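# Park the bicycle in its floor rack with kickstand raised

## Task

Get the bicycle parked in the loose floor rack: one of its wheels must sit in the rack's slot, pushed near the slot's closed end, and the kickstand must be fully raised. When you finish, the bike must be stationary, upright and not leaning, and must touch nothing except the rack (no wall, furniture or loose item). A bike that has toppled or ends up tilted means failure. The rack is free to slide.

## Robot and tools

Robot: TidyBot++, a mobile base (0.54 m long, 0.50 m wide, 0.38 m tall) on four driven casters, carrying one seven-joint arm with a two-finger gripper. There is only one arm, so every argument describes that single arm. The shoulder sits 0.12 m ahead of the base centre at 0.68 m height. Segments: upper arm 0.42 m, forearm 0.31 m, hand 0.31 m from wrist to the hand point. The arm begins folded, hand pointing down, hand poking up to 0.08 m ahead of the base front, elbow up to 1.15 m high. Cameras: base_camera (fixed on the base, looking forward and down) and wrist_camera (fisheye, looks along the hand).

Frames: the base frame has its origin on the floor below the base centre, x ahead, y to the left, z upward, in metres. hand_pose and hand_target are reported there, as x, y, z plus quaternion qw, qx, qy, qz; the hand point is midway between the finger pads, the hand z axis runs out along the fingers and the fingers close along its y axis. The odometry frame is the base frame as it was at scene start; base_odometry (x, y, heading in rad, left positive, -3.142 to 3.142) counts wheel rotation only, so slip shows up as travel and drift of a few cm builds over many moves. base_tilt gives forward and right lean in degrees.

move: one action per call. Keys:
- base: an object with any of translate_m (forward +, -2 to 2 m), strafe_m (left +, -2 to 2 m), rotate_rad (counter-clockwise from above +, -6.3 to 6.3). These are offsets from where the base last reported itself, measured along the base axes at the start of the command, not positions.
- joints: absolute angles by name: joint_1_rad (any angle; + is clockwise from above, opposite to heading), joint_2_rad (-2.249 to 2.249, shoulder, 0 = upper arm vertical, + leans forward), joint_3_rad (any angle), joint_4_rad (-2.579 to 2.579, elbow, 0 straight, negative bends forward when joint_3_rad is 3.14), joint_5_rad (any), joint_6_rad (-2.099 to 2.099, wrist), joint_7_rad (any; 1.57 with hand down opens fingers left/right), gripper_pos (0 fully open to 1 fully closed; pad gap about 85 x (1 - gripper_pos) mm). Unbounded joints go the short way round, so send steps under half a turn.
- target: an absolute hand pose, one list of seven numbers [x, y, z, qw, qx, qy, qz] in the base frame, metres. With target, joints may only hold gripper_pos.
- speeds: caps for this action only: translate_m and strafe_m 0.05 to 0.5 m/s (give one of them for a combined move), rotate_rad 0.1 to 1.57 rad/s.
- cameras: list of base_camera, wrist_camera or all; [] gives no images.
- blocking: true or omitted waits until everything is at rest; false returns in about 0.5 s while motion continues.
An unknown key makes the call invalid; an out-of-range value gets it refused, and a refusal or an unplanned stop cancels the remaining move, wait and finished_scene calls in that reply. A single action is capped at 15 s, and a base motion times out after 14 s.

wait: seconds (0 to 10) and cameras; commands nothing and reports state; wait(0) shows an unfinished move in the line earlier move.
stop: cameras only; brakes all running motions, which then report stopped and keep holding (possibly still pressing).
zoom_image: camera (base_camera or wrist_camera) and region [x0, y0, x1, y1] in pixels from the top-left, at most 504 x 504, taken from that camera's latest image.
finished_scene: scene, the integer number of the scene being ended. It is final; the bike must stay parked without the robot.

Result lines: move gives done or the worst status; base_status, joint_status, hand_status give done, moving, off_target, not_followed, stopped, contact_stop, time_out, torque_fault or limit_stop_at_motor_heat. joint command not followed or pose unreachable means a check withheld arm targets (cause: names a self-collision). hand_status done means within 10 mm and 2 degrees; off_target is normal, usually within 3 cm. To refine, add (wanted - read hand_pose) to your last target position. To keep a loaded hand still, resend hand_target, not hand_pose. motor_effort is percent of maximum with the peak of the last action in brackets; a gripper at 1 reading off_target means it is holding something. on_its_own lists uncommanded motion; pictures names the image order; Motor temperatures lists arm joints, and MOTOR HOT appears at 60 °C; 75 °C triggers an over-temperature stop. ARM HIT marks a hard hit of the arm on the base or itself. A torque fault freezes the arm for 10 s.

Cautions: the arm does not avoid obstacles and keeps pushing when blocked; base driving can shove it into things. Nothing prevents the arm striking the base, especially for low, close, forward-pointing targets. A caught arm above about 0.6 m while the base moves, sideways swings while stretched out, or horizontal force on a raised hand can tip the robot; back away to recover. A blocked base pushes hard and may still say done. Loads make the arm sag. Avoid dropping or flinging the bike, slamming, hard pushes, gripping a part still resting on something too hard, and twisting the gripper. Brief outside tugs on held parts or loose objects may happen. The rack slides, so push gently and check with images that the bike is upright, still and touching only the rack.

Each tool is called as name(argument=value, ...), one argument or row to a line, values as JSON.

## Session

move(
  joints={"joint_1_rad": 0.0, "joint_6_rad": 0.1},
)

move(
  joints={"joint_1_rad": -1.2},
  cameras=["wrist_camera"],
)

move(
  joints={"joint_1_rad": -2.4},
  cameras=["wrist_camera"],
)

move(
  joints={"joint_1_rad": 2.6},
  cameras=["wrist_camera"],
)

move(
  joints={"joint_1_rad": 1.4},
  cameras=["wrist_camera"],
)

Scene clock: 1.60 s.
Motor temperatures (°C): [25 27 23 27 34 37 31]
move: done
base_odometry: x=+0.000 y=+0.000 heading=+0.000
base_tilt: forward=+0.2 right=+0.0
base_status: not commanded
joint_positions: joint_1_rad=+0.011 joint_2_rad=-0.348 joint_3_rad=+3.156 joint_4_rad=-2.502 joint_5_rad=-0.048 joint_6_rad=+0.032 joint_7_rad=+1.581 gripper_pos=+0.000
joint_status: all done
motor_effort: joint_1_rad=+1(1) joint_2_rad=-5(5) joint_3_rad=+0(1) joint_4_rad=+19(19) joint_5_rad=+1(2) joint_6_rad=+7(8) joint_7_rad=+1(1)
hand_pose: x=+0.5029 y=-0.0088 z=+0.7411 quat_wxyz=(-0.005, +0.872, -0.029, +0.488) (m; base frame)
hand_target: x=+0.5126 y=-0.0058 z=+0.7581 quat_wxyz=(-0.006, +0.856, -0.024, +0.516) (m; base frame)
hand_status: not commanded
pictures: base_camera, wrist_camera
camera_calibration:
wrist_camera: T_world_to_cam=[[-0.0213234, -0.995348, -0.0939516, 0.081649], [-0.535642, 0.0907215, -0.839558, 0.942032], [0.844176, 0.0324222, -0.535085, 0.106807], [0, 0, 0, 1]] pos_world=[0.416169, -0.00765631, 0.855712]

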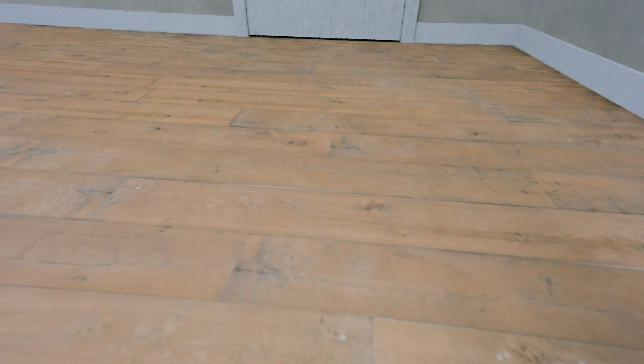

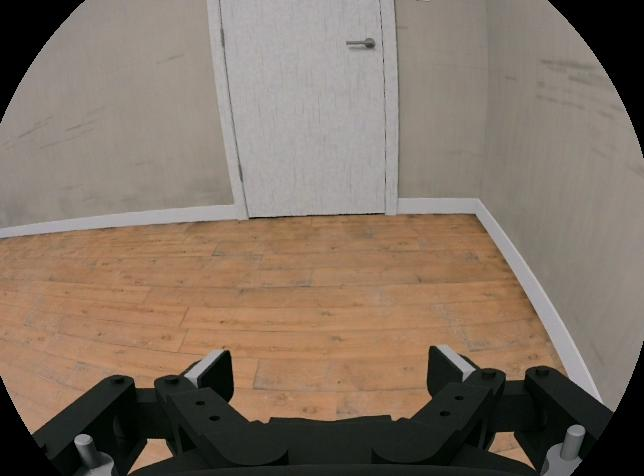

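Scene clock: 4.07 s.
Motor temperatures (°C): [25 27 23 27 34 37 31]
move: done
base_odometry: x=+0.000 y=+0.000 heading=+0.000
base_tilt: forward=+0.3 right=+0.0
base_status: not commanded
joint_positions: joint_1_rad=-1.183 joint_2_rad=-0.348 joint_3_rad=+3.156 joint_4_rad=-2.502 joint_5_rad=-0.048 joint_6_rad=+0.032 joint_7_rad=+1.581 gripper_pos=+0.000
joint_status: all done
motor_effort: joint_1_rad=+1(2) joint_2_rad=-5(5) joint_3_rad=+0(1) joint_4_rad=+19(19) joint_5_rad=+1(2) joint_6_rad=+7(8) joint_7_rad=+1(1)
hand_pose: x=+0.2685 y=+0.3537 z=+0.7411 quat_wxyz=(-0.278, +0.738, +0.467, +0.401) (m; base frame)
hand_target: x=+0.2670 y=+0.3648 z=+0.7581 quat_wxyz=(-0.297, +0.720, +0.463, +0.422) (m; base frame)
hand_status: not commanded
pictures: wrist_camera
camera_calibration:
wrist_camera: T_world_to_cam=[[0.917545, -0.386373, -0.0939516, -0.0300764], [-0.281602, -0.464589, -0.839558, 0.911801], [0.280734, 0.796789, -0.535085, 0.173856], [0, 0, 0, 1]] pos_world=[0.235554, 0.273466, 0.855712]

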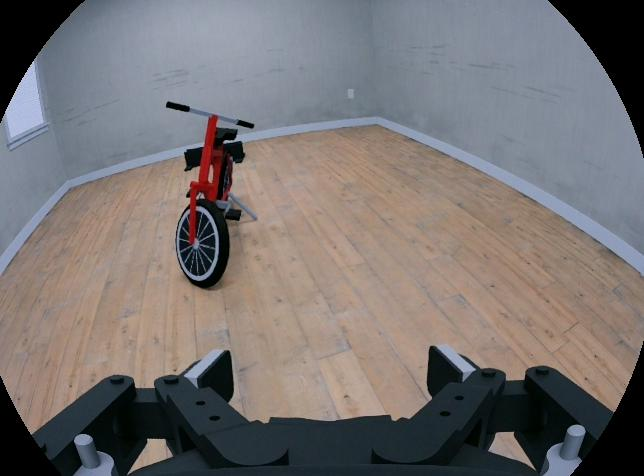

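Scene clock: 6.53 s.
Motor temperatures (°C): [25 27 23 27 34 37 31]
move: done
base_odometry: x=+0.000 y=+0.000 heading=+0.000
base_tilt: forward=+0.2 right=+0.0
base_status: not commanded
joint_positions: joint_1_rad=-2.383 joint_2_rad=-0.348 joint_3_rad=+3.156 joint_4_rad=-2.502 joint_5_rad=-0.048 joint_6_rad=+0.032 joint_7_rad=+1.581 gripper_pos=+0.000
joint_status: all done
motor_effort: joint_1_rad=+1(2) joint_2_rad=-5(5) joint_3_rad=+0(1) joint_4_rad=+19(19) joint_5_rad=+0(2) joint_6_rad=+8(8) joint_7_rad=+1(1)
hand_pose: x=-0.1565 y=+0.2676 z=+0.7411 quat_wxyz=(-0.456, +0.345, +0.802, +0.174) (m; base frame)
hand_target: x=-0.1673 y=+0.2702 z=+0.7581 quat_wxyz=(-0.483, +0.333, +0.789, +0.181) (m; base frame)
hand_status: not commanded
pictures: wrist_camera
camera_calibration:
wrist_camera: T_world_to_cam=[[0.692609, 0.715169, -0.0939498, -0.00331095], [0.330928, -0.430784, -0.839591, 0.838934], [-0.640921, 0.550417, -0.535034, 0.283483], [0, 0, 0, 1]] pos_world=[-0.0936432, 0.207733, 0.855723]

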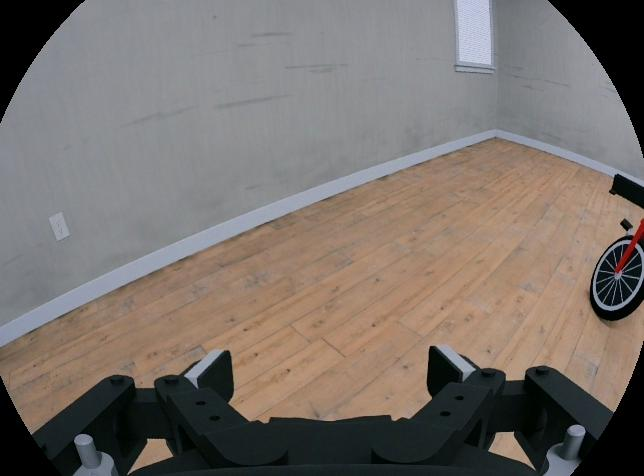

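Scene clock: 9.07 s.
Motor temperatures (°C): [25 27 23 27 34 37 31]
move: done
base_odometry: x=+0.000 y=+0.000 heading=+0.000
base_tilt: forward=+0.2 right=+0.0
base_status: not commanded
joint_positions: joint_1_rad=-3.666 joint_2_rad=-0.348 joint_3_rad=+3.156 joint_4_rad=-2.502 joint_5_rad=-0.048 joint_6_rad=+0.032 joint_7_rad=+1.581 gripper_pos=+0.000
joint_status: all done
motor_effort: joint_1_rad=+1(2) joint_2_rad=-5(5) joint_3_rad=+0(1) joint_4_rad=+19(20) joint_5_rad=+1(2) joint_6_rad=+7(8) joint_7_rad=+1(1)
hand_pose: x=-0.2157 y=-0.1883 z=+0.7411 quat_wxyz=(-0.469, -0.203, +0.849, -0.134) (m; base frame)
hand_target: x=-0.2213 y=-0.1979 z=+0.7581 quat_wxyz=(-0.496, -0.206, +0.831, -0.144) (m; base frame)
hand_status: not commanded
pictures: wrist_camera
camera_calibration:
wrist_camera: T_world_to_cam=[[-0.489367, 0.867002, -0.0939498, 0.137344], [0.506951, 0.195162, -0.839591, 0.817987], [-0.709592, -0.458496, -0.535034, 0.291655], [0, 0, 0, 1]] pos_world=[-0.140512, -0.144995, 0.855723]

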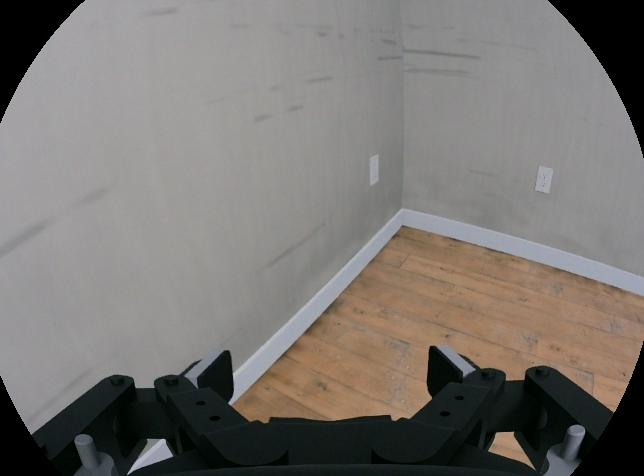

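Scene clock: 11.53 s.
Motor temperatures (°C): [25 27 23 27 34 38 31]
move: done
base_odometry: x=+0.000 y=+0.000 heading=+0.000
base_tilt: forward=+0.2 right=+0.0
base_status: not commanded
joint_positions: joint_1_rad=-4.866 joint_2_rad=-0.348 joint_3_rad=+3.156 joint_4_rad=-2.502 joint_5_rad=-0.048 joint_6_rad=+0.032 joint_7_rad=+1.581 gripper_pos=+0.000
joint_status: all done
motor_effort: joint_1_rad=+1(2) joint_2_rad=-5(5) joint_3_rad=+0(1) joint_4_rad=+19(19) joint_5_rad=+1(2) joint_6_rad=+7(8) joint_7_rad=+1(1)
hand_pose: x=+0.1732 y=-0.3802 z=+0.7411 quat_wxyz=(-0.312, -0.647, +0.586, -0.375) (m; base frame)
hand_target: x=+0.1802 y=-0.3889 z=+0.7581 quat_wxyz=(-0.328, -0.639, +0.570, -0.399) (m; base frame)
hand_status: not commanded
pictures: wrist_camera
camera_calibration:
wrist_camera: T_world_to_cam=[[-0.985409, -0.141925, -0.0939481, 0.196371], [0.00181897, 0.543166, -0.839623, 0.878121], [0.170193, -0.827543, -0.534983, 0.18691], [0, 0, 0, 1]] pos_world=[0.160098, -0.294419, 0.855734]

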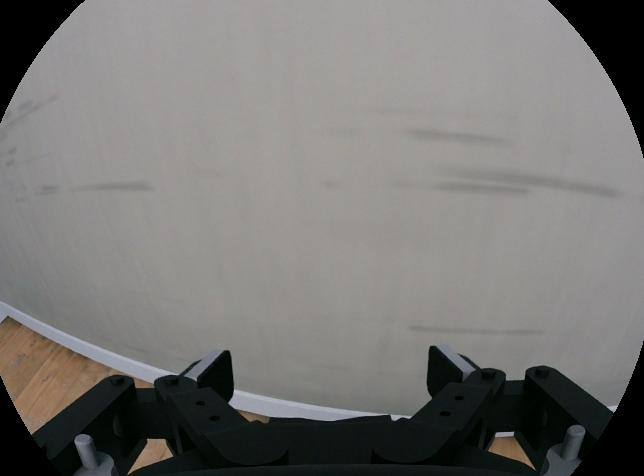

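move(
  joints={"joint_1_rad": -1.4, "joint_6_rad": 0.2},
  base={"strafe_m": 0.4, "translate_m": 0.9},
  cameras=["wrist_camera"],
)

zoom_image(
  camera="wrist_camera",
  region=[0, 50, 400, 350],
)

Scene clock: 15.40 s.
Motor temperatures (°C): [25 27 23 27 34 38 31]
move: done
base_odometry: x=+0.900 y=+0.400 heading=+0.000
base_tilt: forward=+0.2 right=+0.0
base_status: done
joint_positions: joint_1_rad=-7.666 joint_2_rad=-0.348 joint_3_rad=+3.156 joint_4_rad=-2.502 joint_5_rad=-0.048 joint_6_rad=+0.129 joint_7_rad=+1.581 gripper_pos=+0.000
joint_status: all done
motor_effort: joint_1_rad=+1(2) joint_2_rad=-5(7) joint_3_rad=+0(1) joint_4_rad=+19(20) joint_5_rad=+1(2) joint_6_rad=+8(8) joint_7_rad=+1(1)
hand_pose: x=+0.1997 y=+0.3903 z=+0.7674 quat_wxyz=(+0.342, -0.669, -0.522, -0.404) (m; base frame)
hand_target: x=+0.1956 y=+0.3995 z=+0.7862 quat_wxyz=(+0.363, -0.650, -0.515, -0.424) (m; base frame)
hand_status: not commanded
pictures: wrist_camera
camera_calibration:
wrist_camera: T_world_to_cam=[[0.977216, -0.191799, -0.0909014, -0.040487], [-0.166793, -0.429075, -0.887736, 0.931722], [0.131263, 0.882671, -0.45129, 0.110135], [0, 0, 0, 1]] pos_world=[0.180512, 0.294801, 0.873146]

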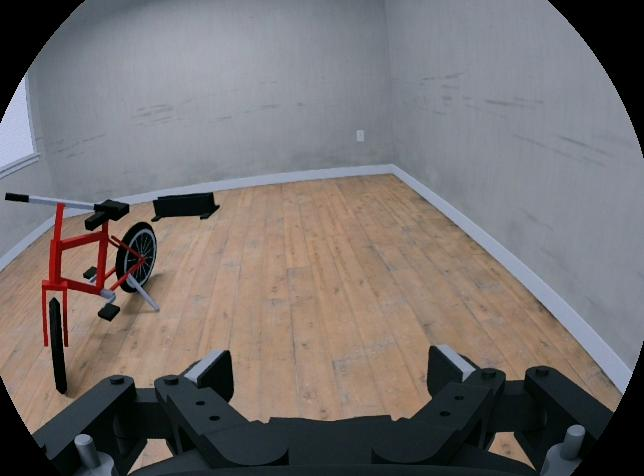

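Scaled by 1.260.

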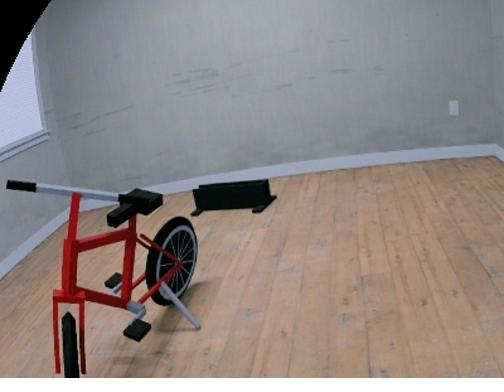

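move(
  base={"strafe_m": 1.8, "translate_m": 0.35},
  joints={"joint_1_rad": -2.2, "joint_6_rad": 0.0},
  cameras=["wrist_camera"],
)

zoom_image(
  camera="wrist_camera",
  region=[200, 50, 500, 350],
)

Scene clock: 20.87 s.
Motor temperatures (°C): [25 27 23 27 34 38 31]
move: done
base_odometry: x=+1.251 y=+2.200 heading=-0.001
base_tilt: forward=+0.2 right=+0.0
base_status: done
joint_positions: joint_1_rad=-8.466 joint_2_rad=-0.348 joint_3_rad=+3.156 joint_4_rad=-2.502 joint_5_rad=-0.048 joint_6_rad=+0.061 joint_7_rad=+1.581 gripper_pos=+0.000
joint_status: all done
motor_effort: joint_1_rad=+1(2) joint_2_rad=-5(6) joint_3_rad=+0(1) joint_4_rad=+19(20) joint_5_rad=+1(2) joint_6_rad=+7(9) joint_7_rad=+1(1)
hand_pose: x=-0.1002 y=+0.3211 z=+0.7490 quat_wxyz=(+0.447, -0.420, -0.757, -0.225) (m; base frame)
hand_target: x=-0.1001 y=+0.3078 z=+0.7313 quat_wxyz=(+0.425, -0.421, -0.774, -0.207) (m; base frame)
hand_status: not commanded
pictures: wrist_camera
camera_calibration:
wrist_camera: T_world_to_cam=[[0.81996, 0.564804, -0.0930674, -0.0194358], [0.224697, -0.467118, -0.855168, 0.862671], [-0.526476, 0.680291, -0.509928, 0.245319], [0, 0, 0, 1]] pos_world=[-0.0487482, 0.247058, 0.861014]

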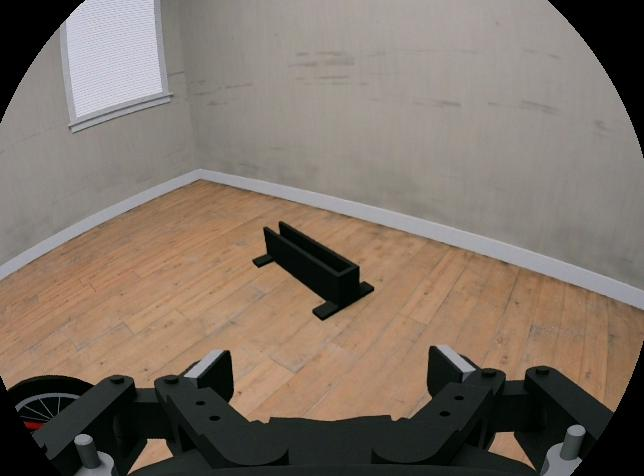

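Scaled by 1.680.

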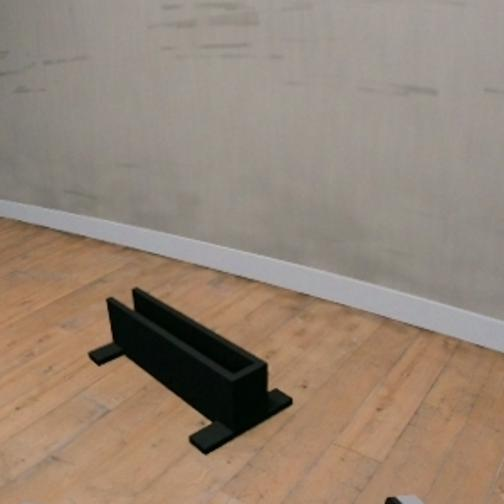

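move(
  base={"strafe_m": 0.426, "translate_m": -0.279, "rotate_rad": 1.249},
  joints={"joint_1_rad": -0.6, "joint_6_rad": -0.4},
)

Scene clock: 24.77 s.
Motor temperatures (°C): [25 27 23 27 34 38 31]
move: done
base_odometry: x=+0.972 y=+2.626 heading=+1.249
base_tilt: forward=+0.2 right=+0.0
base_status: done
joint_positions: joint_1_rad=-6.901 joint_2_rad=-0.349 joint_3_rad=+3.156 joint_4_rad=-2.502 joint_5_rad=-0.048 joint_6_rad=-0.335 joint_7_rad=+1.581 gripper_pos=+0.000
joint_status: all done
motor_effort: joint_1_rad=+1(2) joint_2_rad=-3(7) joint_3_rad=+0(1) joint_4_rad=+18(20) joint_5_rad=+0(2) joint_6_rad=+5(8) joint_7_rad=+1(1)
hand_pose: x=+0.3690 y=+0.1802 z=+0.6572 quat_wxyz=(+0.110, -0.908, -0.268, -0.302) (m; base frame)
hand_target: x=+0.3568 y=+0.1668 z=+0.6441 quat_wxyz=(+0.099, -0.921, -0.263, -0.271) (m; base frame)
hand_status: not commanded
pictures: base_camera, wrist_camera
camera_calibration:
wrist_camera: T_world_to_cam=[[0.551284, -0.828168, -0.101108, 0.0223084], [-0.702914, -0.395753, -0.591009, 0.768732], [0.449441, 0.396884, -0.800304, 0.423138], [0, 0, 0, 1]] pos_world=[0.337879, 0.154766, 0.795222]

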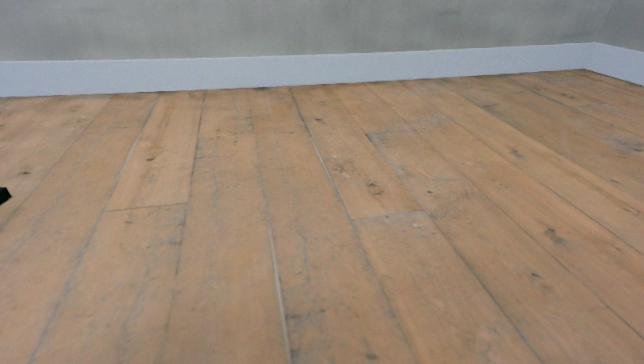

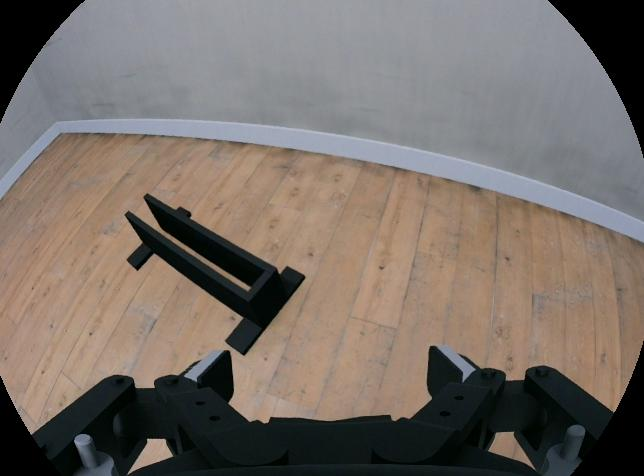

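move(
  base={"strafe_m": 0.77},
  speeds={"strafe_m": 0.3},
  joints={"joint_1_rad": 0, "joint_6_rad": -0.85, "joint_7_rad": 0.1},
  cameras=["base_camera"],
)

move(
  joints={"joint_1_rad": 0.0, "joint_2_rad": 0.95, "joint_3_rad": 3.14, "joint_4_rad": -2.05, "joint_5_rad": 0.0, "joint_6_rad": -0.14, "joint_7_rad": 0.0, "gripper_pos": 0.3},
)

Scene clock: 28.53 s.
Motor temperatures (°C): [25 27 23 27 34 38 31]
move: done
base_odometry: x=+0.242 y=+2.870 heading=+1.249
base_tilt: forward=+0.2 right=-0.1
base_status: done
joint_positions: joint_1_rad=-6.301 joint_2_rad=-0.349 joint_3_rad=+3.156 joint_4_rad=-2.502 joint_5_rad=-0.048 joint_6_rad=-0.785 joint_7_rad=+0.139 gripper_pos=+0.000
joint_status: all done
motor_effort: joint_1_rad=+1(2) joint_2_rad=-2(4) joint_3_rad=+0(1) joint_4_rad=+16(18) joint_5_rad=+1(2) joint_6_rad=+1(6) joint_7_rad=+1(2)
hand_pose: x=+0.3008 y=+0.0129 z=+0.5996 quat_wxyz=(+0.082, -0.742, +0.663, -0.063) (m; base frame)
hand_target: x=+0.2796 y=+0.0108 z=+0.5953 quat_wxyz=(+0.061, -0.725, +0.685, -0.036) (m; base frame)
hand_status: not commanded
pictures: base_camera

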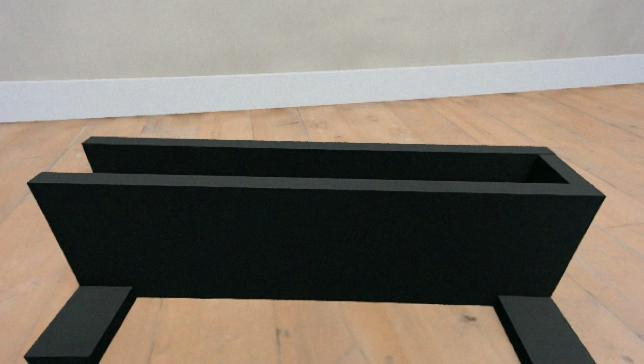

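Scene clock: 31.10 s.
Motor temperatures (°C): [25 27 23 27 34 38 31]
move: done
base_odometry: x=+0.242 y=+2.870 heading=+1.249
base_tilt: forward=+0.2 right=+0.0
base_status: not commanded
joint_positions: joint_1_rad=-6.301 joint_2_rad=+0.930 joint_3_rad=+3.156 joint_4_rad=-2.065 joint_5_rad=-0.048 joint_6_rad=-0.209 joint_7_rad=+0.040 gripper_pos=+0.300
joint_status: all done
motor_effort: joint_1_rad=+1(1) joint_2_rad=-32(33) joint_3_rad=-1(2) joint_4_rad=+3(17) joint_5_rad=+0(2) joint_6_rad=-1(2) joint_7_rad=+1(2)
hand_pose: x=+0.4828 y=+0.0034 z=+0.3116 quat_wxyz=(-0.023, -0.707, +0.706, +0.021) (m; base frame)
hand_target: x=+0.5061 y=+0.0022 z=+0.3041 quat_wxyz=(+0.001, -0.707, +0.707, +0.000) (m; base frame)
hand_status: not commanded
pictures: base_camera, wrist_camera
camera_calibration:
wrist_camera: T_world_to_cam=[[-0.999307, 0.0353834, 0.0115592, 0.488809], [0.0355381, 0.999278, 0.0134649, 0.0249518], [-0.0110744, 0.0138663, -0.999843, 0.451369], [0, 0, 0, 1]] pos_world=[0.492582, -0.0484884, 0.445312]

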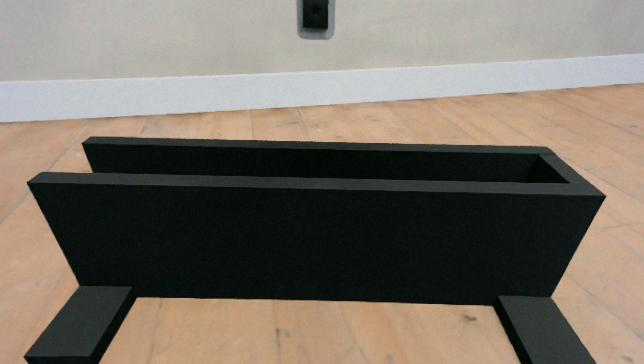

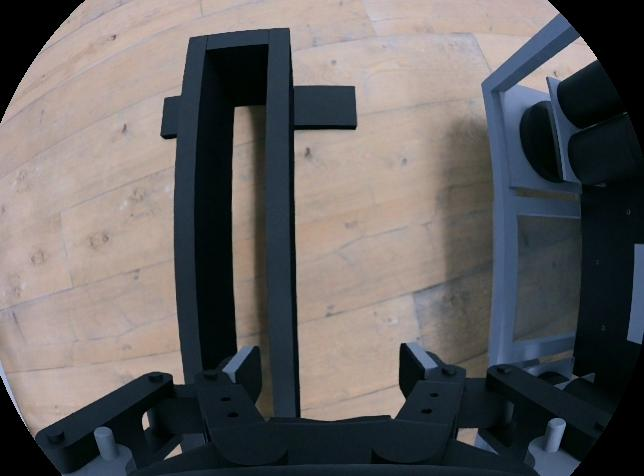

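move(
  joints={"joint_2_rad": 1.22, "joint_4_rad": -1.915, "joint_6_rad": 0.01},
)

Scene clock: 32.80 s.
Motor temperatures (°C): [25 27 23 27 34 38 31]
move: done
base_odometry: x=+0.242 y=+2.870 heading=+1.249
base_tilt: forward=+0.2 right=+0.0
base_status: not commanded
joint_positions: joint_1_rad=-6.301 joint_2_rad=+1.204 joint_3_rad=+3.156 joint_4_rad=-1.931 joint_5_rad=-0.048 joint_6_rad=-0.058 joint_7_rad=+0.039 gripper_pos=+0.300
joint_status: all done
motor_effort: joint_1_rad=+1(1) joint_2_rad=-35(37) joint_3_rad=+0(1) joint_4_rad=+1(4) joint_5_rad=+2(2) joint_6_rad=-1(1) joint_7_rad=+1(1)
hand_pose: x=+0.4982 y=+0.0005 z=+0.2074 quat_wxyz=(-0.022, -0.708, +0.706, +0.014) (m; base frame)
hand_target: x=+0.5214 y=+0.0023 z=+0.2008 quat_wxyz=(+0.006, -0.707, +0.707, -0.005) (m; base frame)
hand_status: not commanded
pictures: base_camera, wrist_camera
camera_calibration:
wrist_camera: T_world_to_cam=[[-0.999457, 0.0329585, -0.000203634, 0.507968], [0.0329571, 0.999445, 0.0049004, 0.0317447], [0.000365031, 0.00489102, -0.999988, 0.34173], [0, 0, 0, 1]] pos_world=[0.506521, -0.0501403, 0.341674]

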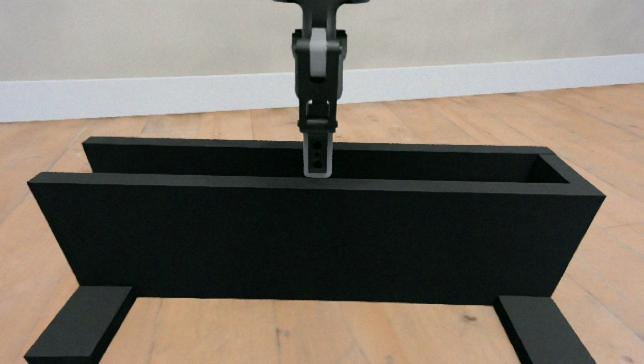

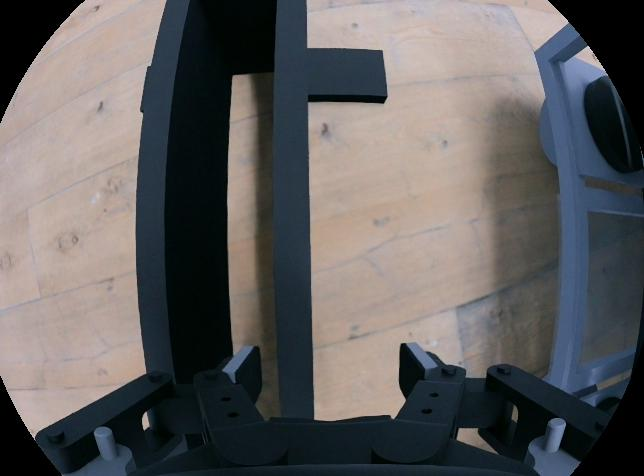

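move(
  joints={"joint_2_rad": 1.45, "joint_4_rad": -1.70, "joint_6_rad": 0.08},
)

Scene clock: 35.70 s.
Motor temperatures (°C): [25 27 23 27 34 38 31]
move: off_target
base_odometry: x=+0.242 y=+2.870 heading=+1.249
base_tilt: forward=+0.2 right=+0.0
base_status: not commanded
joint_positions: joint_1_rad=-6.301 joint_2_rad=+1.409 joint_3_rad=+3.156 joint_4_rad=-1.722 joint_5_rad=-0.048 joint_6_rad=+0.010 joint_7_rad=+0.039 gripper_pos=+0.300
joint_status: joint_2_rad off_target (ended at +1.409, target +1.450); the others done
motor_effort: joint_1_rad=+1(1) joint_2_rad=-31(39) joint_3_rad=+0(1) joint_4_rad=+5(10) joint_5_rad=+1(2) joint_6_rad=+1(3) joint_7_rad=+1(1)
hand_pose: x=+0.5443 y=-0.0003 z=+0.1237 quat_wxyz=(+0.002, -0.709, +0.705, -0.013) (m; base frame)
hand_target: x=+0.5563 y=+0.0023 z=+0.1077 quat_wxyz=(+0.026, -0.707, +0.707, -0.025) (m; base frame)
hand_status: not commanded
pictures: base_camera, wrist_camera
camera_calibration:
wrist_camera: T_world_to_cam=[[-0.996952, 0.0291911, -0.0723464, 0.561612], [0.0289672, 0.999572, 0.00414201, 0.0336695], [0.0724363, 0.00203371, -0.997371, 0.2185], [0, 0, 0, 1]] pos_world=[0.543098, -0.0504935, 0.258417]

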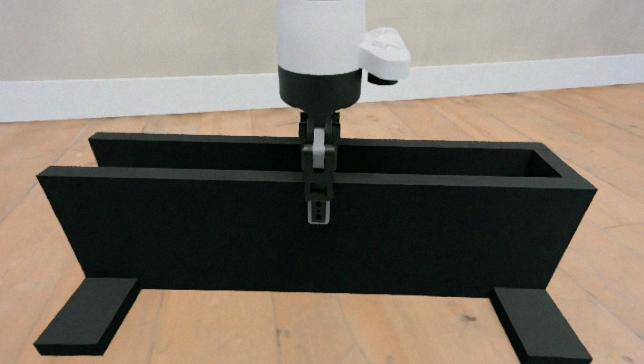

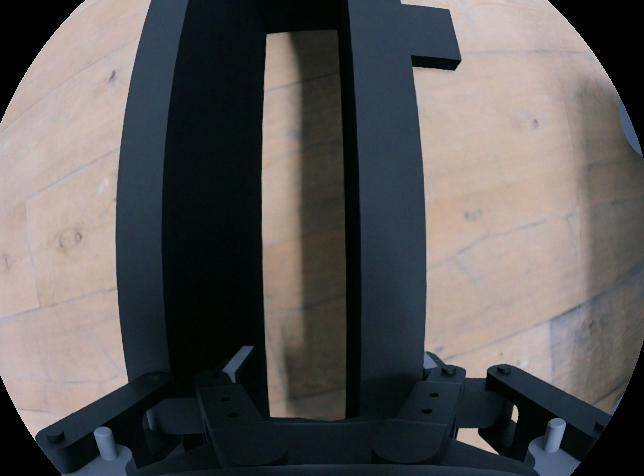

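move(
  joints={"gripper_pos": 1.0},
)

Scene clock: 36.73 s.
Motor temperatures (°C): [25 27 23 27 34 38 31]
move: off_target
base_odometry: x=+0.242 y=+2.870 heading=+1.249
base_tilt: forward=+0.3 right=-0.1
base_status: not commanded
joint_positions: joint_1_rad=-6.300 joint_2_rad=+1.441 joint_3_rad=+3.156 joint_4_rad=-1.718 joint_5_rad=-0.048 joint_6_rad=+0.017 joint_7_rad=+0.037 gripper_pos=+0.807
joint_status: gripper_pos off_target (ended at +0.807, target +1.000)
motor_effort: joint_1_rad=+1(1) joint_2_rad=-35(42) joint_3_rad=+0(1) joint_4_rad=+5(7) joint_5_rad=+0(2) joint_6_rad=+3(4) joint_7_rad=+0(1)
hand_pose: x=+0.5306 y=-0.0007 z=+0.1106 quat_wxyz=(-0.005, -0.709, +0.705, -0.005) (m; base frame)
hand_target: x=+0.5563 y=+0.0023 z=+0.1077 quat_wxyz=(+0.026, -0.707, +0.707, -0.025) (m; base frame)
hand_status: not commanded
pictures: base_camera, wrist_camera
camera_calibration:
wrist_camera: T_world_to_cam=[[-0.99821, 0.0313991, -0.0509046, 0.545344], [0.0312967, 0.999506, 0.00280702, 0.0334843], [0.0509676, 0.00120885, -0.9987, 0.217985], [0, 0, 0, 1]] pos_world=[0.532209, -0.0508546, 0.245368]

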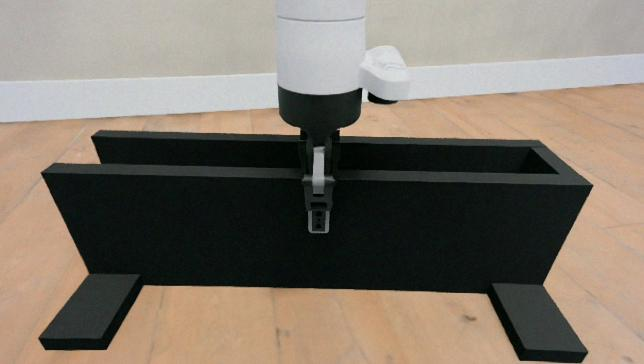

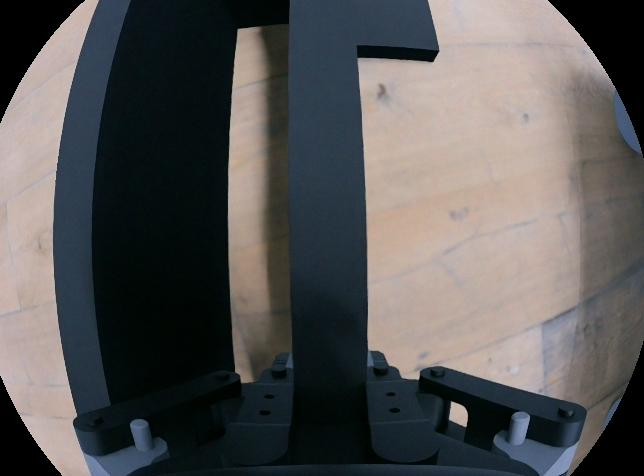

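move(
  base={"strafe_m": -0.6},
  speeds={"strafe_m": 0.2},
  cameras=["base_camera"],
)

move(
  base={"translate_m": 0.085, "strafe_m": -0.235, "rotate_rad": 1.45},
  speeds={"rotate_rad": 0.35, "strafe_m": 0.1},
)

Scene clock: 42.07 s.
Motor temperatures (°C): [25 27 23 27 34 38 31]
move: done
base_odometry: x=+0.811 y=+2.680 heading=+1.249
base_tilt: forward=+0.3 right=+0.0
base_status: done
joint_positions: joint_1_rad=-6.293 joint_2_rad=+1.441 joint_3_rad=+3.141 joint_4_rad=-1.715 joint_5_rad=-0.046 joint_6_rad=+0.017 joint_7_rad=+0.037 gripper_pos=+0.807
joint_status: not commanded
motor_effort: joint_1_rad=+0(7) joint_2_rad=-36(39) joint_3_rad=-3(4) joint_4_rad=+3(5) joint_5_rad=+1(2) joint_6_rad=+2(3) joint_7_rad=+1(1)
hand_pose: x=+0.5328 y=+0.0055 z=+0.1107 quat_wxyz=(+0.001, -0.707, +0.707, -0.001) (m; base frame)
hand_target: x=+0.5563 y=+0.0023 z=+0.1077 quat_wxyz=(+0.026, -0.707, +0.707, -0.025) (m; base frame)
hand_status: not commanded
pictures: base_camera

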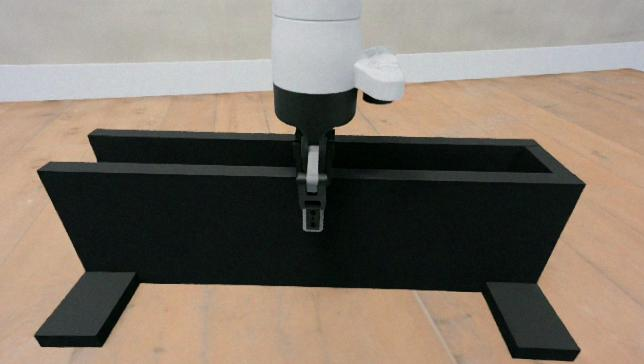

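Scene clock: 46.73 s.
Motor temperatures (°C): [25 27 23 27 34 38 31]
move: done
base_odometry: x=+1.061 y=+2.686 heading=+2.699
base_tilt: forward=+0.2 right=+0.0
base_status: done
joint_positions: joint_1_rad=-6.283 joint_2_rad=+1.441 joint_3_rad=+3.146 joint_4_rad=-1.715 joint_5_rad=-0.046 joint_6_rad=+0.018 joint_7_rad=+0.024 gripper_pos=+0.807
joint_status: not commanded
motor_effort: joint_1_rad=+1(4) joint_2_rad=-37(38) joint_3_rad=-1(7) joint_4_rad=+2(6) joint_5_rad=+0(3) joint_6_rad=+2(4) joint_7_rad=+1(3)
hand_pose: x=+0.5330 y=-0.0015 z=+0.1107 quat_wxyz=(+0.000, -0.699, +0.715, -0.003) (m; base frame)
hand_target: x=+0.5563 y=+0.0023 z=+0.1077 quat_wxyz=(+0.026, -0.707, +0.707, -0.025) (m; base frame)
hand_status: not commanded
pictures: base_camera, wrist_camera
camera_calibration:
wrist_camera: T_world_to_cam=[[-0.996729, 0.059579, -0.0546089, 0.547429], [0.0589353, 0.998173, 0.0133247, 0.0182676], [0.055303, 0.0100628, -0.998419, 0.215617], [0, 0, 0, 1]] pos_world=[0.532638, -0.0530192, 0.244927]

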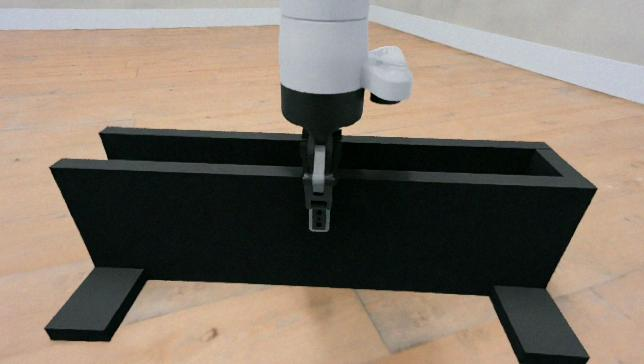

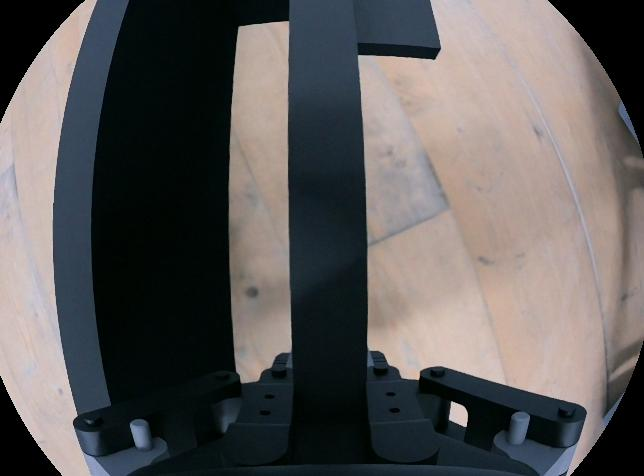

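move(
  base={"rotate_rad": 0.146},
  speeds={"rotate_rad": 0.3},
  cameras=["base_camera"],
)

Scene clock: 47.80 s.
Motor temperatures (°C): [25 27 23 27 34 38 31]
move: done
base_odometry: x=+1.061 y=+2.686 heading=+2.844
base_tilt: forward=+0.3 right=-0.1
base_status: done
joint_positions: joint_1_rad=-6.279 joint_2_rad=+1.440 joint_3_rad=+3.155 joint_4_rad=-1.715 joint_5_rad=-0.046 joint_6_rad=+0.018 joint_7_rad=+0.024 gripper_pos=+0.807
joint_status: not commanded
motor_effort: joint_1_rad=+0(5) joint_2_rad=-36(37) joint_3_rad=-1(7) joint_4_rad=+2(3) joint_5_rad=+1(2) joint_6_rad=+2(3) joint_7_rad=+1(2)
hand_pose: x=+0.5331 y=-0.0087 z=+0.1107 quat_wxyz=(-0.003, -0.697, +0.717, -0.006) (m; base frame)
hand_target: x=+0.5563 y=+0.0023 z=+0.1077 quat_wxyz=(+0.026, -0.707, +0.707, -0.025) (m; base frame)
hand_status: not commanded
pictures: base_camera

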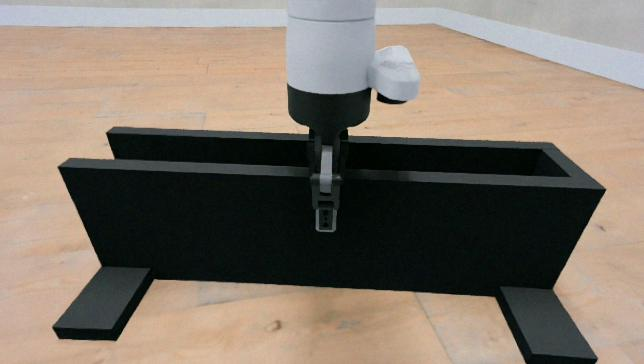

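move(
  joints={"gripper_pos": 0.35},
  cameras=[],
)

move(
  joints={"joint_2_rad": 1.2, "joint_4_rad": -1.90, "joint_6_rad": 0.05},
  cameras=[],
)

move(
  joints={"joint_1_rad": 0.0, "joint_2_rad": 0.2, "joint_4_rad": -1.6, "joint_6_rad": -1.34, "joint_7_rad": 3.14},
)

Scene clock: 48.90 s.
Motor temperatures (°C): [25 28 23 27 34 38 31]
move: done
base_odometry: x=+1.061 y=+2.686 heading=+2.844
base_tilt: forward=+0.2 right=+0.1
base_status: not commanded
joint_positions: joint_1_rad=-6.279 joint_2_rad=+1.441 joint_3_rad=+3.155 joint_4_rad=-1.711 joint_5_rad=-0.046 joint_6_rad=+0.026 joint_7_rad=+0.024 gripper_pos=+0.350
joint_status: all done
motor_effort: joint_1_rad=+1(1) joint_2_rad=-37(39) joint_3_rad=-1(1) joint_4_rad=+1(2) joint_5_rad=+2(2) joint_6_rad=+0(3) joint_7_rad=+1(1)
hand_pose: x=+0.5379 y=-0.0088 z=+0.1107 quat_wxyz=(+0.001, -0.697, +0.717, -0.011) (m; base frame)
hand_target: x=+0.5563 y=+0.0023 z=+0.1077 quat_wxyz=(+0.026, -0.707, +0.707, -0.025) (m; base frame)
hand_status: not commanded
pictures: none
No camera images: "cameras" was empty.

Scene clock: 50.20 s.
Motor temperatures (°C): [25 28 23 27 34 38 31]
move: done
base_odometry: x=+1.061 y=+2.686 heading=+2.844
base_tilt: forward=+0.2 right=+0.0
base_status: not commanded
joint_positions: joint_1_rad=-6.279 joint_2_rad=+1.201 joint_3_rad=+3.155 joint_4_rad=-1.884 joint_5_rad=-0.046 joint_6_rad=+0.026 joint_7_rad=+0.024 gripper_pos=+0.350
joint_status: all done
motor_effort: joint_1_rad=+1(1) joint_2_rad=-36(40) joint_3_rad=-1(1) joint_4_rad=+2(3) joint_5_rad=+1(2) joint_6_rad=+1(1) joint_7_rad=+1(1)
hand_pose: x=+0.5548 y=-0.0086 z=+0.2096 quat_wxyz=(+0.025, -0.696, +0.717, -0.034) (m; base frame)
hand_target: x=+0.5527 y=+0.0023 z=+0.2102 quat_wxyz=(+0.033, -0.707, +0.706, -0.032) (m; base frame)
hand_status: not commanded
pictures: none
No camera images: "cameras" was empty.

Scene clock: 53.87 s.
Motor temperatures (°C): [25 28 23 27 34 38 31]
move: done
base_odometry: x=+1.061 y=+2.686 heading=+2.844
base_tilt: forward=+0.3 right=+0.0
base_status: not commanded
joint_positions: joint_1_rad=-6.279 joint_2_rad=+0.202 joint_3_rad=+3.155 joint_4_rad=-1.611 joint_5_rad=-0.046 joint_6_rad=-1.272 joint_7_rad=+3.098 gripper_pos=+0.350
joint_status: all done
motor_effort: joint_1_rad=+1(1) joint_2_rad=-23(40) joint_3_rad=+0(1) joint_4_rad=+17(17) joint_5_rad=+1(2) joint_6_rad=+0(2) joint_7_rad=+1(2)
hand_pose: x=+0.5265 y=+0.0083 z=+0.7079 quat_wxyz=(-0.005, -0.732, -0.681, -0.035) (m; base frame)
hand_target: x=+0.5092 y=+0.0020 z=+0.7115 quat_wxyz=(+0.000, -0.707, -0.707, -0.001) (m; base frame)
hand_status: not commanded
pictures: base_camera, wrist_camera
camera_calibration:
wrist_camera: T_world_to_cam=[[0.994141, -0.108081, 0.00130862, -0.513446], [-0.107999, -0.99374, -0.0285873, 0.135062], [0.00439016, 0.0282785, -0.99959, 0.839609], [0, 0, 0, 1]] pos_world=[0.521338, 0.0549799, 0.843798]

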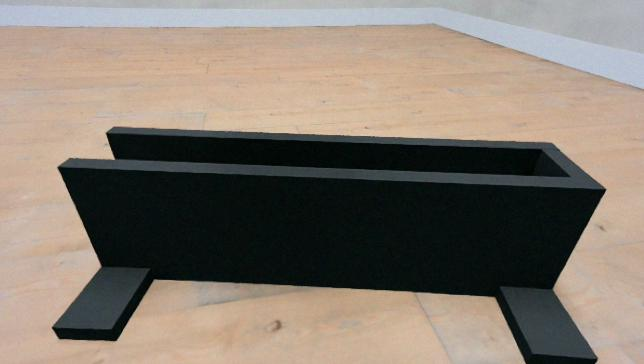

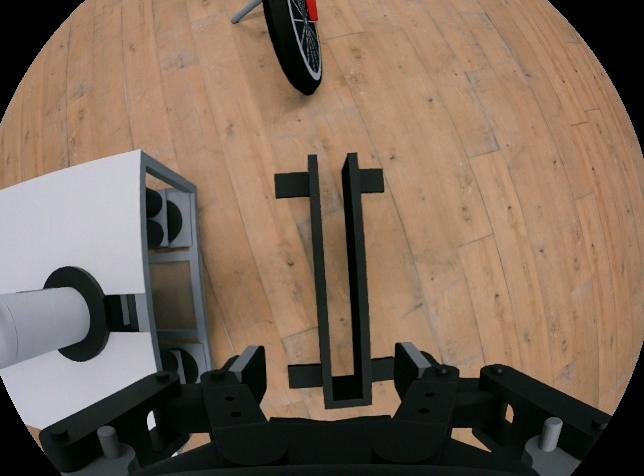

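zoom_image(
  camera="wrist_camera",
  region=[200, 0, 420, 200],
)

Scaled by 2.291.

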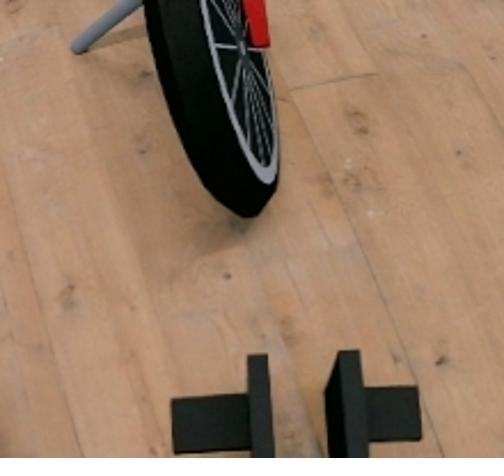

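move(
  cameras=["all"],
)

Scene clock: 55.17 s.
Motor temperatures (°C): [25 28 23 27 34 38 31]
base_odometry: x=+1.061 y=+2.686 heading=+2.844
base_tilt: forward=+0.3 right=+0.0
base_status: not commanded
joint_positions: joint_1_rad=-6.279 joint_2_rad=+0.202 joint_3_rad=+3.155 joint_4_rad=-1.611 joint_5_rad=-0.046 joint_6_rad=-1.274 joint_7_rad=+3.101 gripper_pos=+0.350
joint_status: all done
motor_effort: joint_1_rad=+1(1) joint_2_rad=-23(40) joint_3_rad=+0(1) joint_4_rad=+17(17) joint_5_rad=+0(2) joint_6_rad=+0(2) joint_7_rad=+1(2)
hand_pose: x=+0.5261 y=+0.0083 z=+0.7079 quat_wxyz=(-0.004, -0.731, -0.682, -0.034) (m; base frame)
hand_target: x=+0.5092 y=+0.0020 z=+0.7115 quat_wxyz=(+0.000, -0.707, -0.707, -0.001) (m; base frame)
hand_status: not commanded
pictures: base_camera, wrist_camera
camera_calibration:
wrist_camera: T_world_to_cam=[[0.994421, -0.105483, -0.0000285276, -0.512215], [-0.105442, -0.994022, -0.0283405, 0.133508], [0.00296109, 0.0281854, -0.999598, 0.840343], [0, 0, 0, 1]] pos_world=[0.520947, 0.054994, 0.843775]

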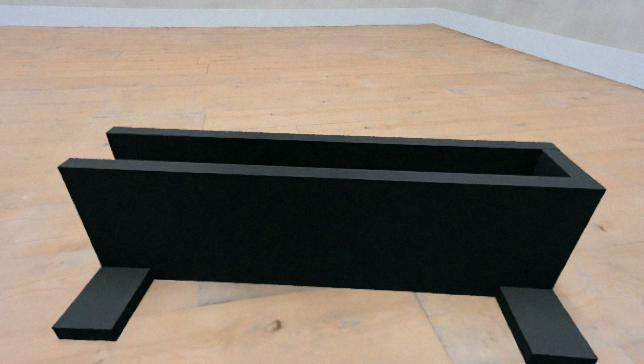

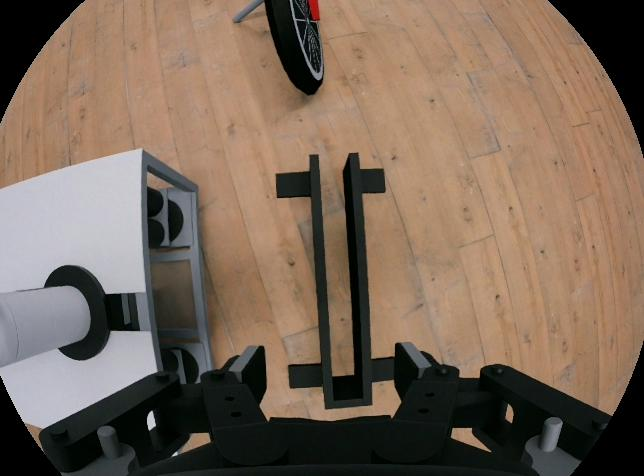

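move(
  target=[0.42, 0.0, 0.82, 0.0, 0.7071, 0.7071, 0.0],
  base={"strafe_m": 0.4},
  cameras=["all"],
)

Scene clock: 57.47 s.
Motor temperatures (°C): [25 28 23 27 34 38 31]
move: off_target
base_odometry: x=+0.943 y=+2.304 heading=+2.845
base_tilt: forward=+0.2 right=+0.0
base_status: done
joint_positions: joint_1_rad=-6.322 joint_2_rad=-0.032 joint_3_rad=+3.170 joint_4_rad=-1.518 joint_5_rad=-0.042 joint_6_rad=-1.596 joint_7_rad=+3.105 gripper_pos=+0.350
joint_status: not commanded
motor_effort: joint_1_rad=+1(2) joint_2_rad=-15(26) joint_3_rad=+0(2) joint_4_rad=+17(18) joint_5_rad=+1(2) joint_6_rad=+0(1) joint_7_rad=+1(1)
hand_pose: x=+0.4375 y=+0.0177 z=+0.8185 quat_wxyz=(-0.005, -0.715, -0.698, -0.036) (m; base frame)
hand_target: x=+0.4200 y=+0.0000 z=+0.8200 quat_wxyz=(+0.000, -0.707, -0.707, +0.000) (m; base frame)
hand_status: off_target (0.025 m and 4.4 deg from the pose sent, 0.155 m and 5.6 deg at the start)
pictures: base_camera, wrist_camera
camera_calibration:
wrist_camera: T_world_to_cam=[[0.998199, -0.0597662, 0.00518785, -0.429839], [-0.0595909, -0.997798, -0.029123, 0.117243], [0.00691699, 0.0287614, -0.999562, 0.949145], [0, 0, 0, 1]] pos_world=[0.429486, 0.0639958, 0.954374]

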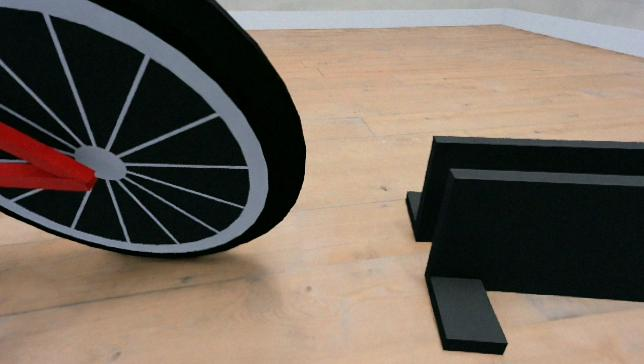

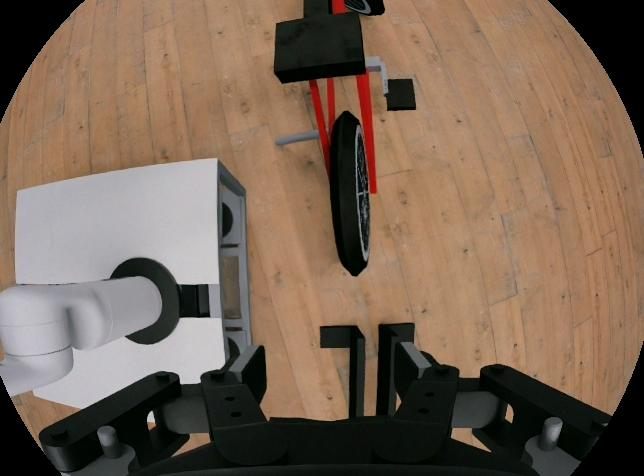

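move(
  base={"strafe_m": 0.35},
  cameras=["all"],
)

Scene clock: 60.20 s.
Motor temperatures (°C): [25 28 23 27 34 38 31]
move: done
base_odometry: x=+0.841 y=+1.969 heading=+2.846
base_tilt: forward=+0.2 right=+0.0
base_status: done
joint_positions: joint_1_rad=-6.327 joint_2_rad=-0.032 joint_3_rad=+3.173 joint_4_rad=-1.518 joint_5_rad=-0.040 joint_6_rad=-1.597 joint_7_rad=+3.105 gripper_pos=+0.350
joint_status: not commanded
motor_effort: joint_1_rad=+1(2) joint_2_rad=-15(15) joint_3_rad=+0(2) joint_4_rad=+17(18) joint_5_rad=+0(2) joint_6_rad=+0(1) joint_7_rad=+1(1)
hand_pose: x=+0.4372 y=+0.0175 z=+0.8185 quat_wxyz=(-0.005, -0.715, -0.699, -0.035) (m; base frame)
hand_target: x=+0.4200 y=+0.0000 z=+0.8200 quat_wxyz=(+0.000, -0.707, -0.707, +0.000) (m; base frame)
hand_status: not commanded
pictures: base_camera, wrist_camera
camera_calibration:
wrist_camera: T_world_to_cam=[[0.998284, -0.0584043, 0.00429098, -0.428883], [-0.0582667, -0.99793, -0.0272053, 0.114868], [0.00587101, 0.0269086, -0.999621, 0.949647], [0, 0, 0, 1]] pos_world=[0.429264, 0.0640278, 0.954253]

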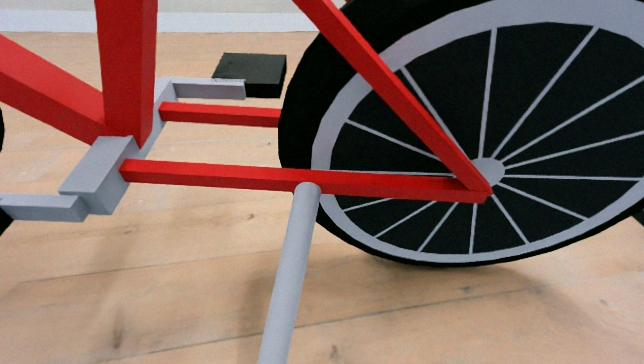

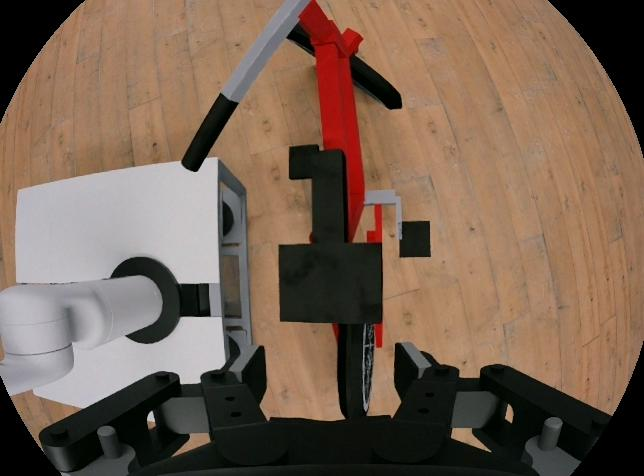

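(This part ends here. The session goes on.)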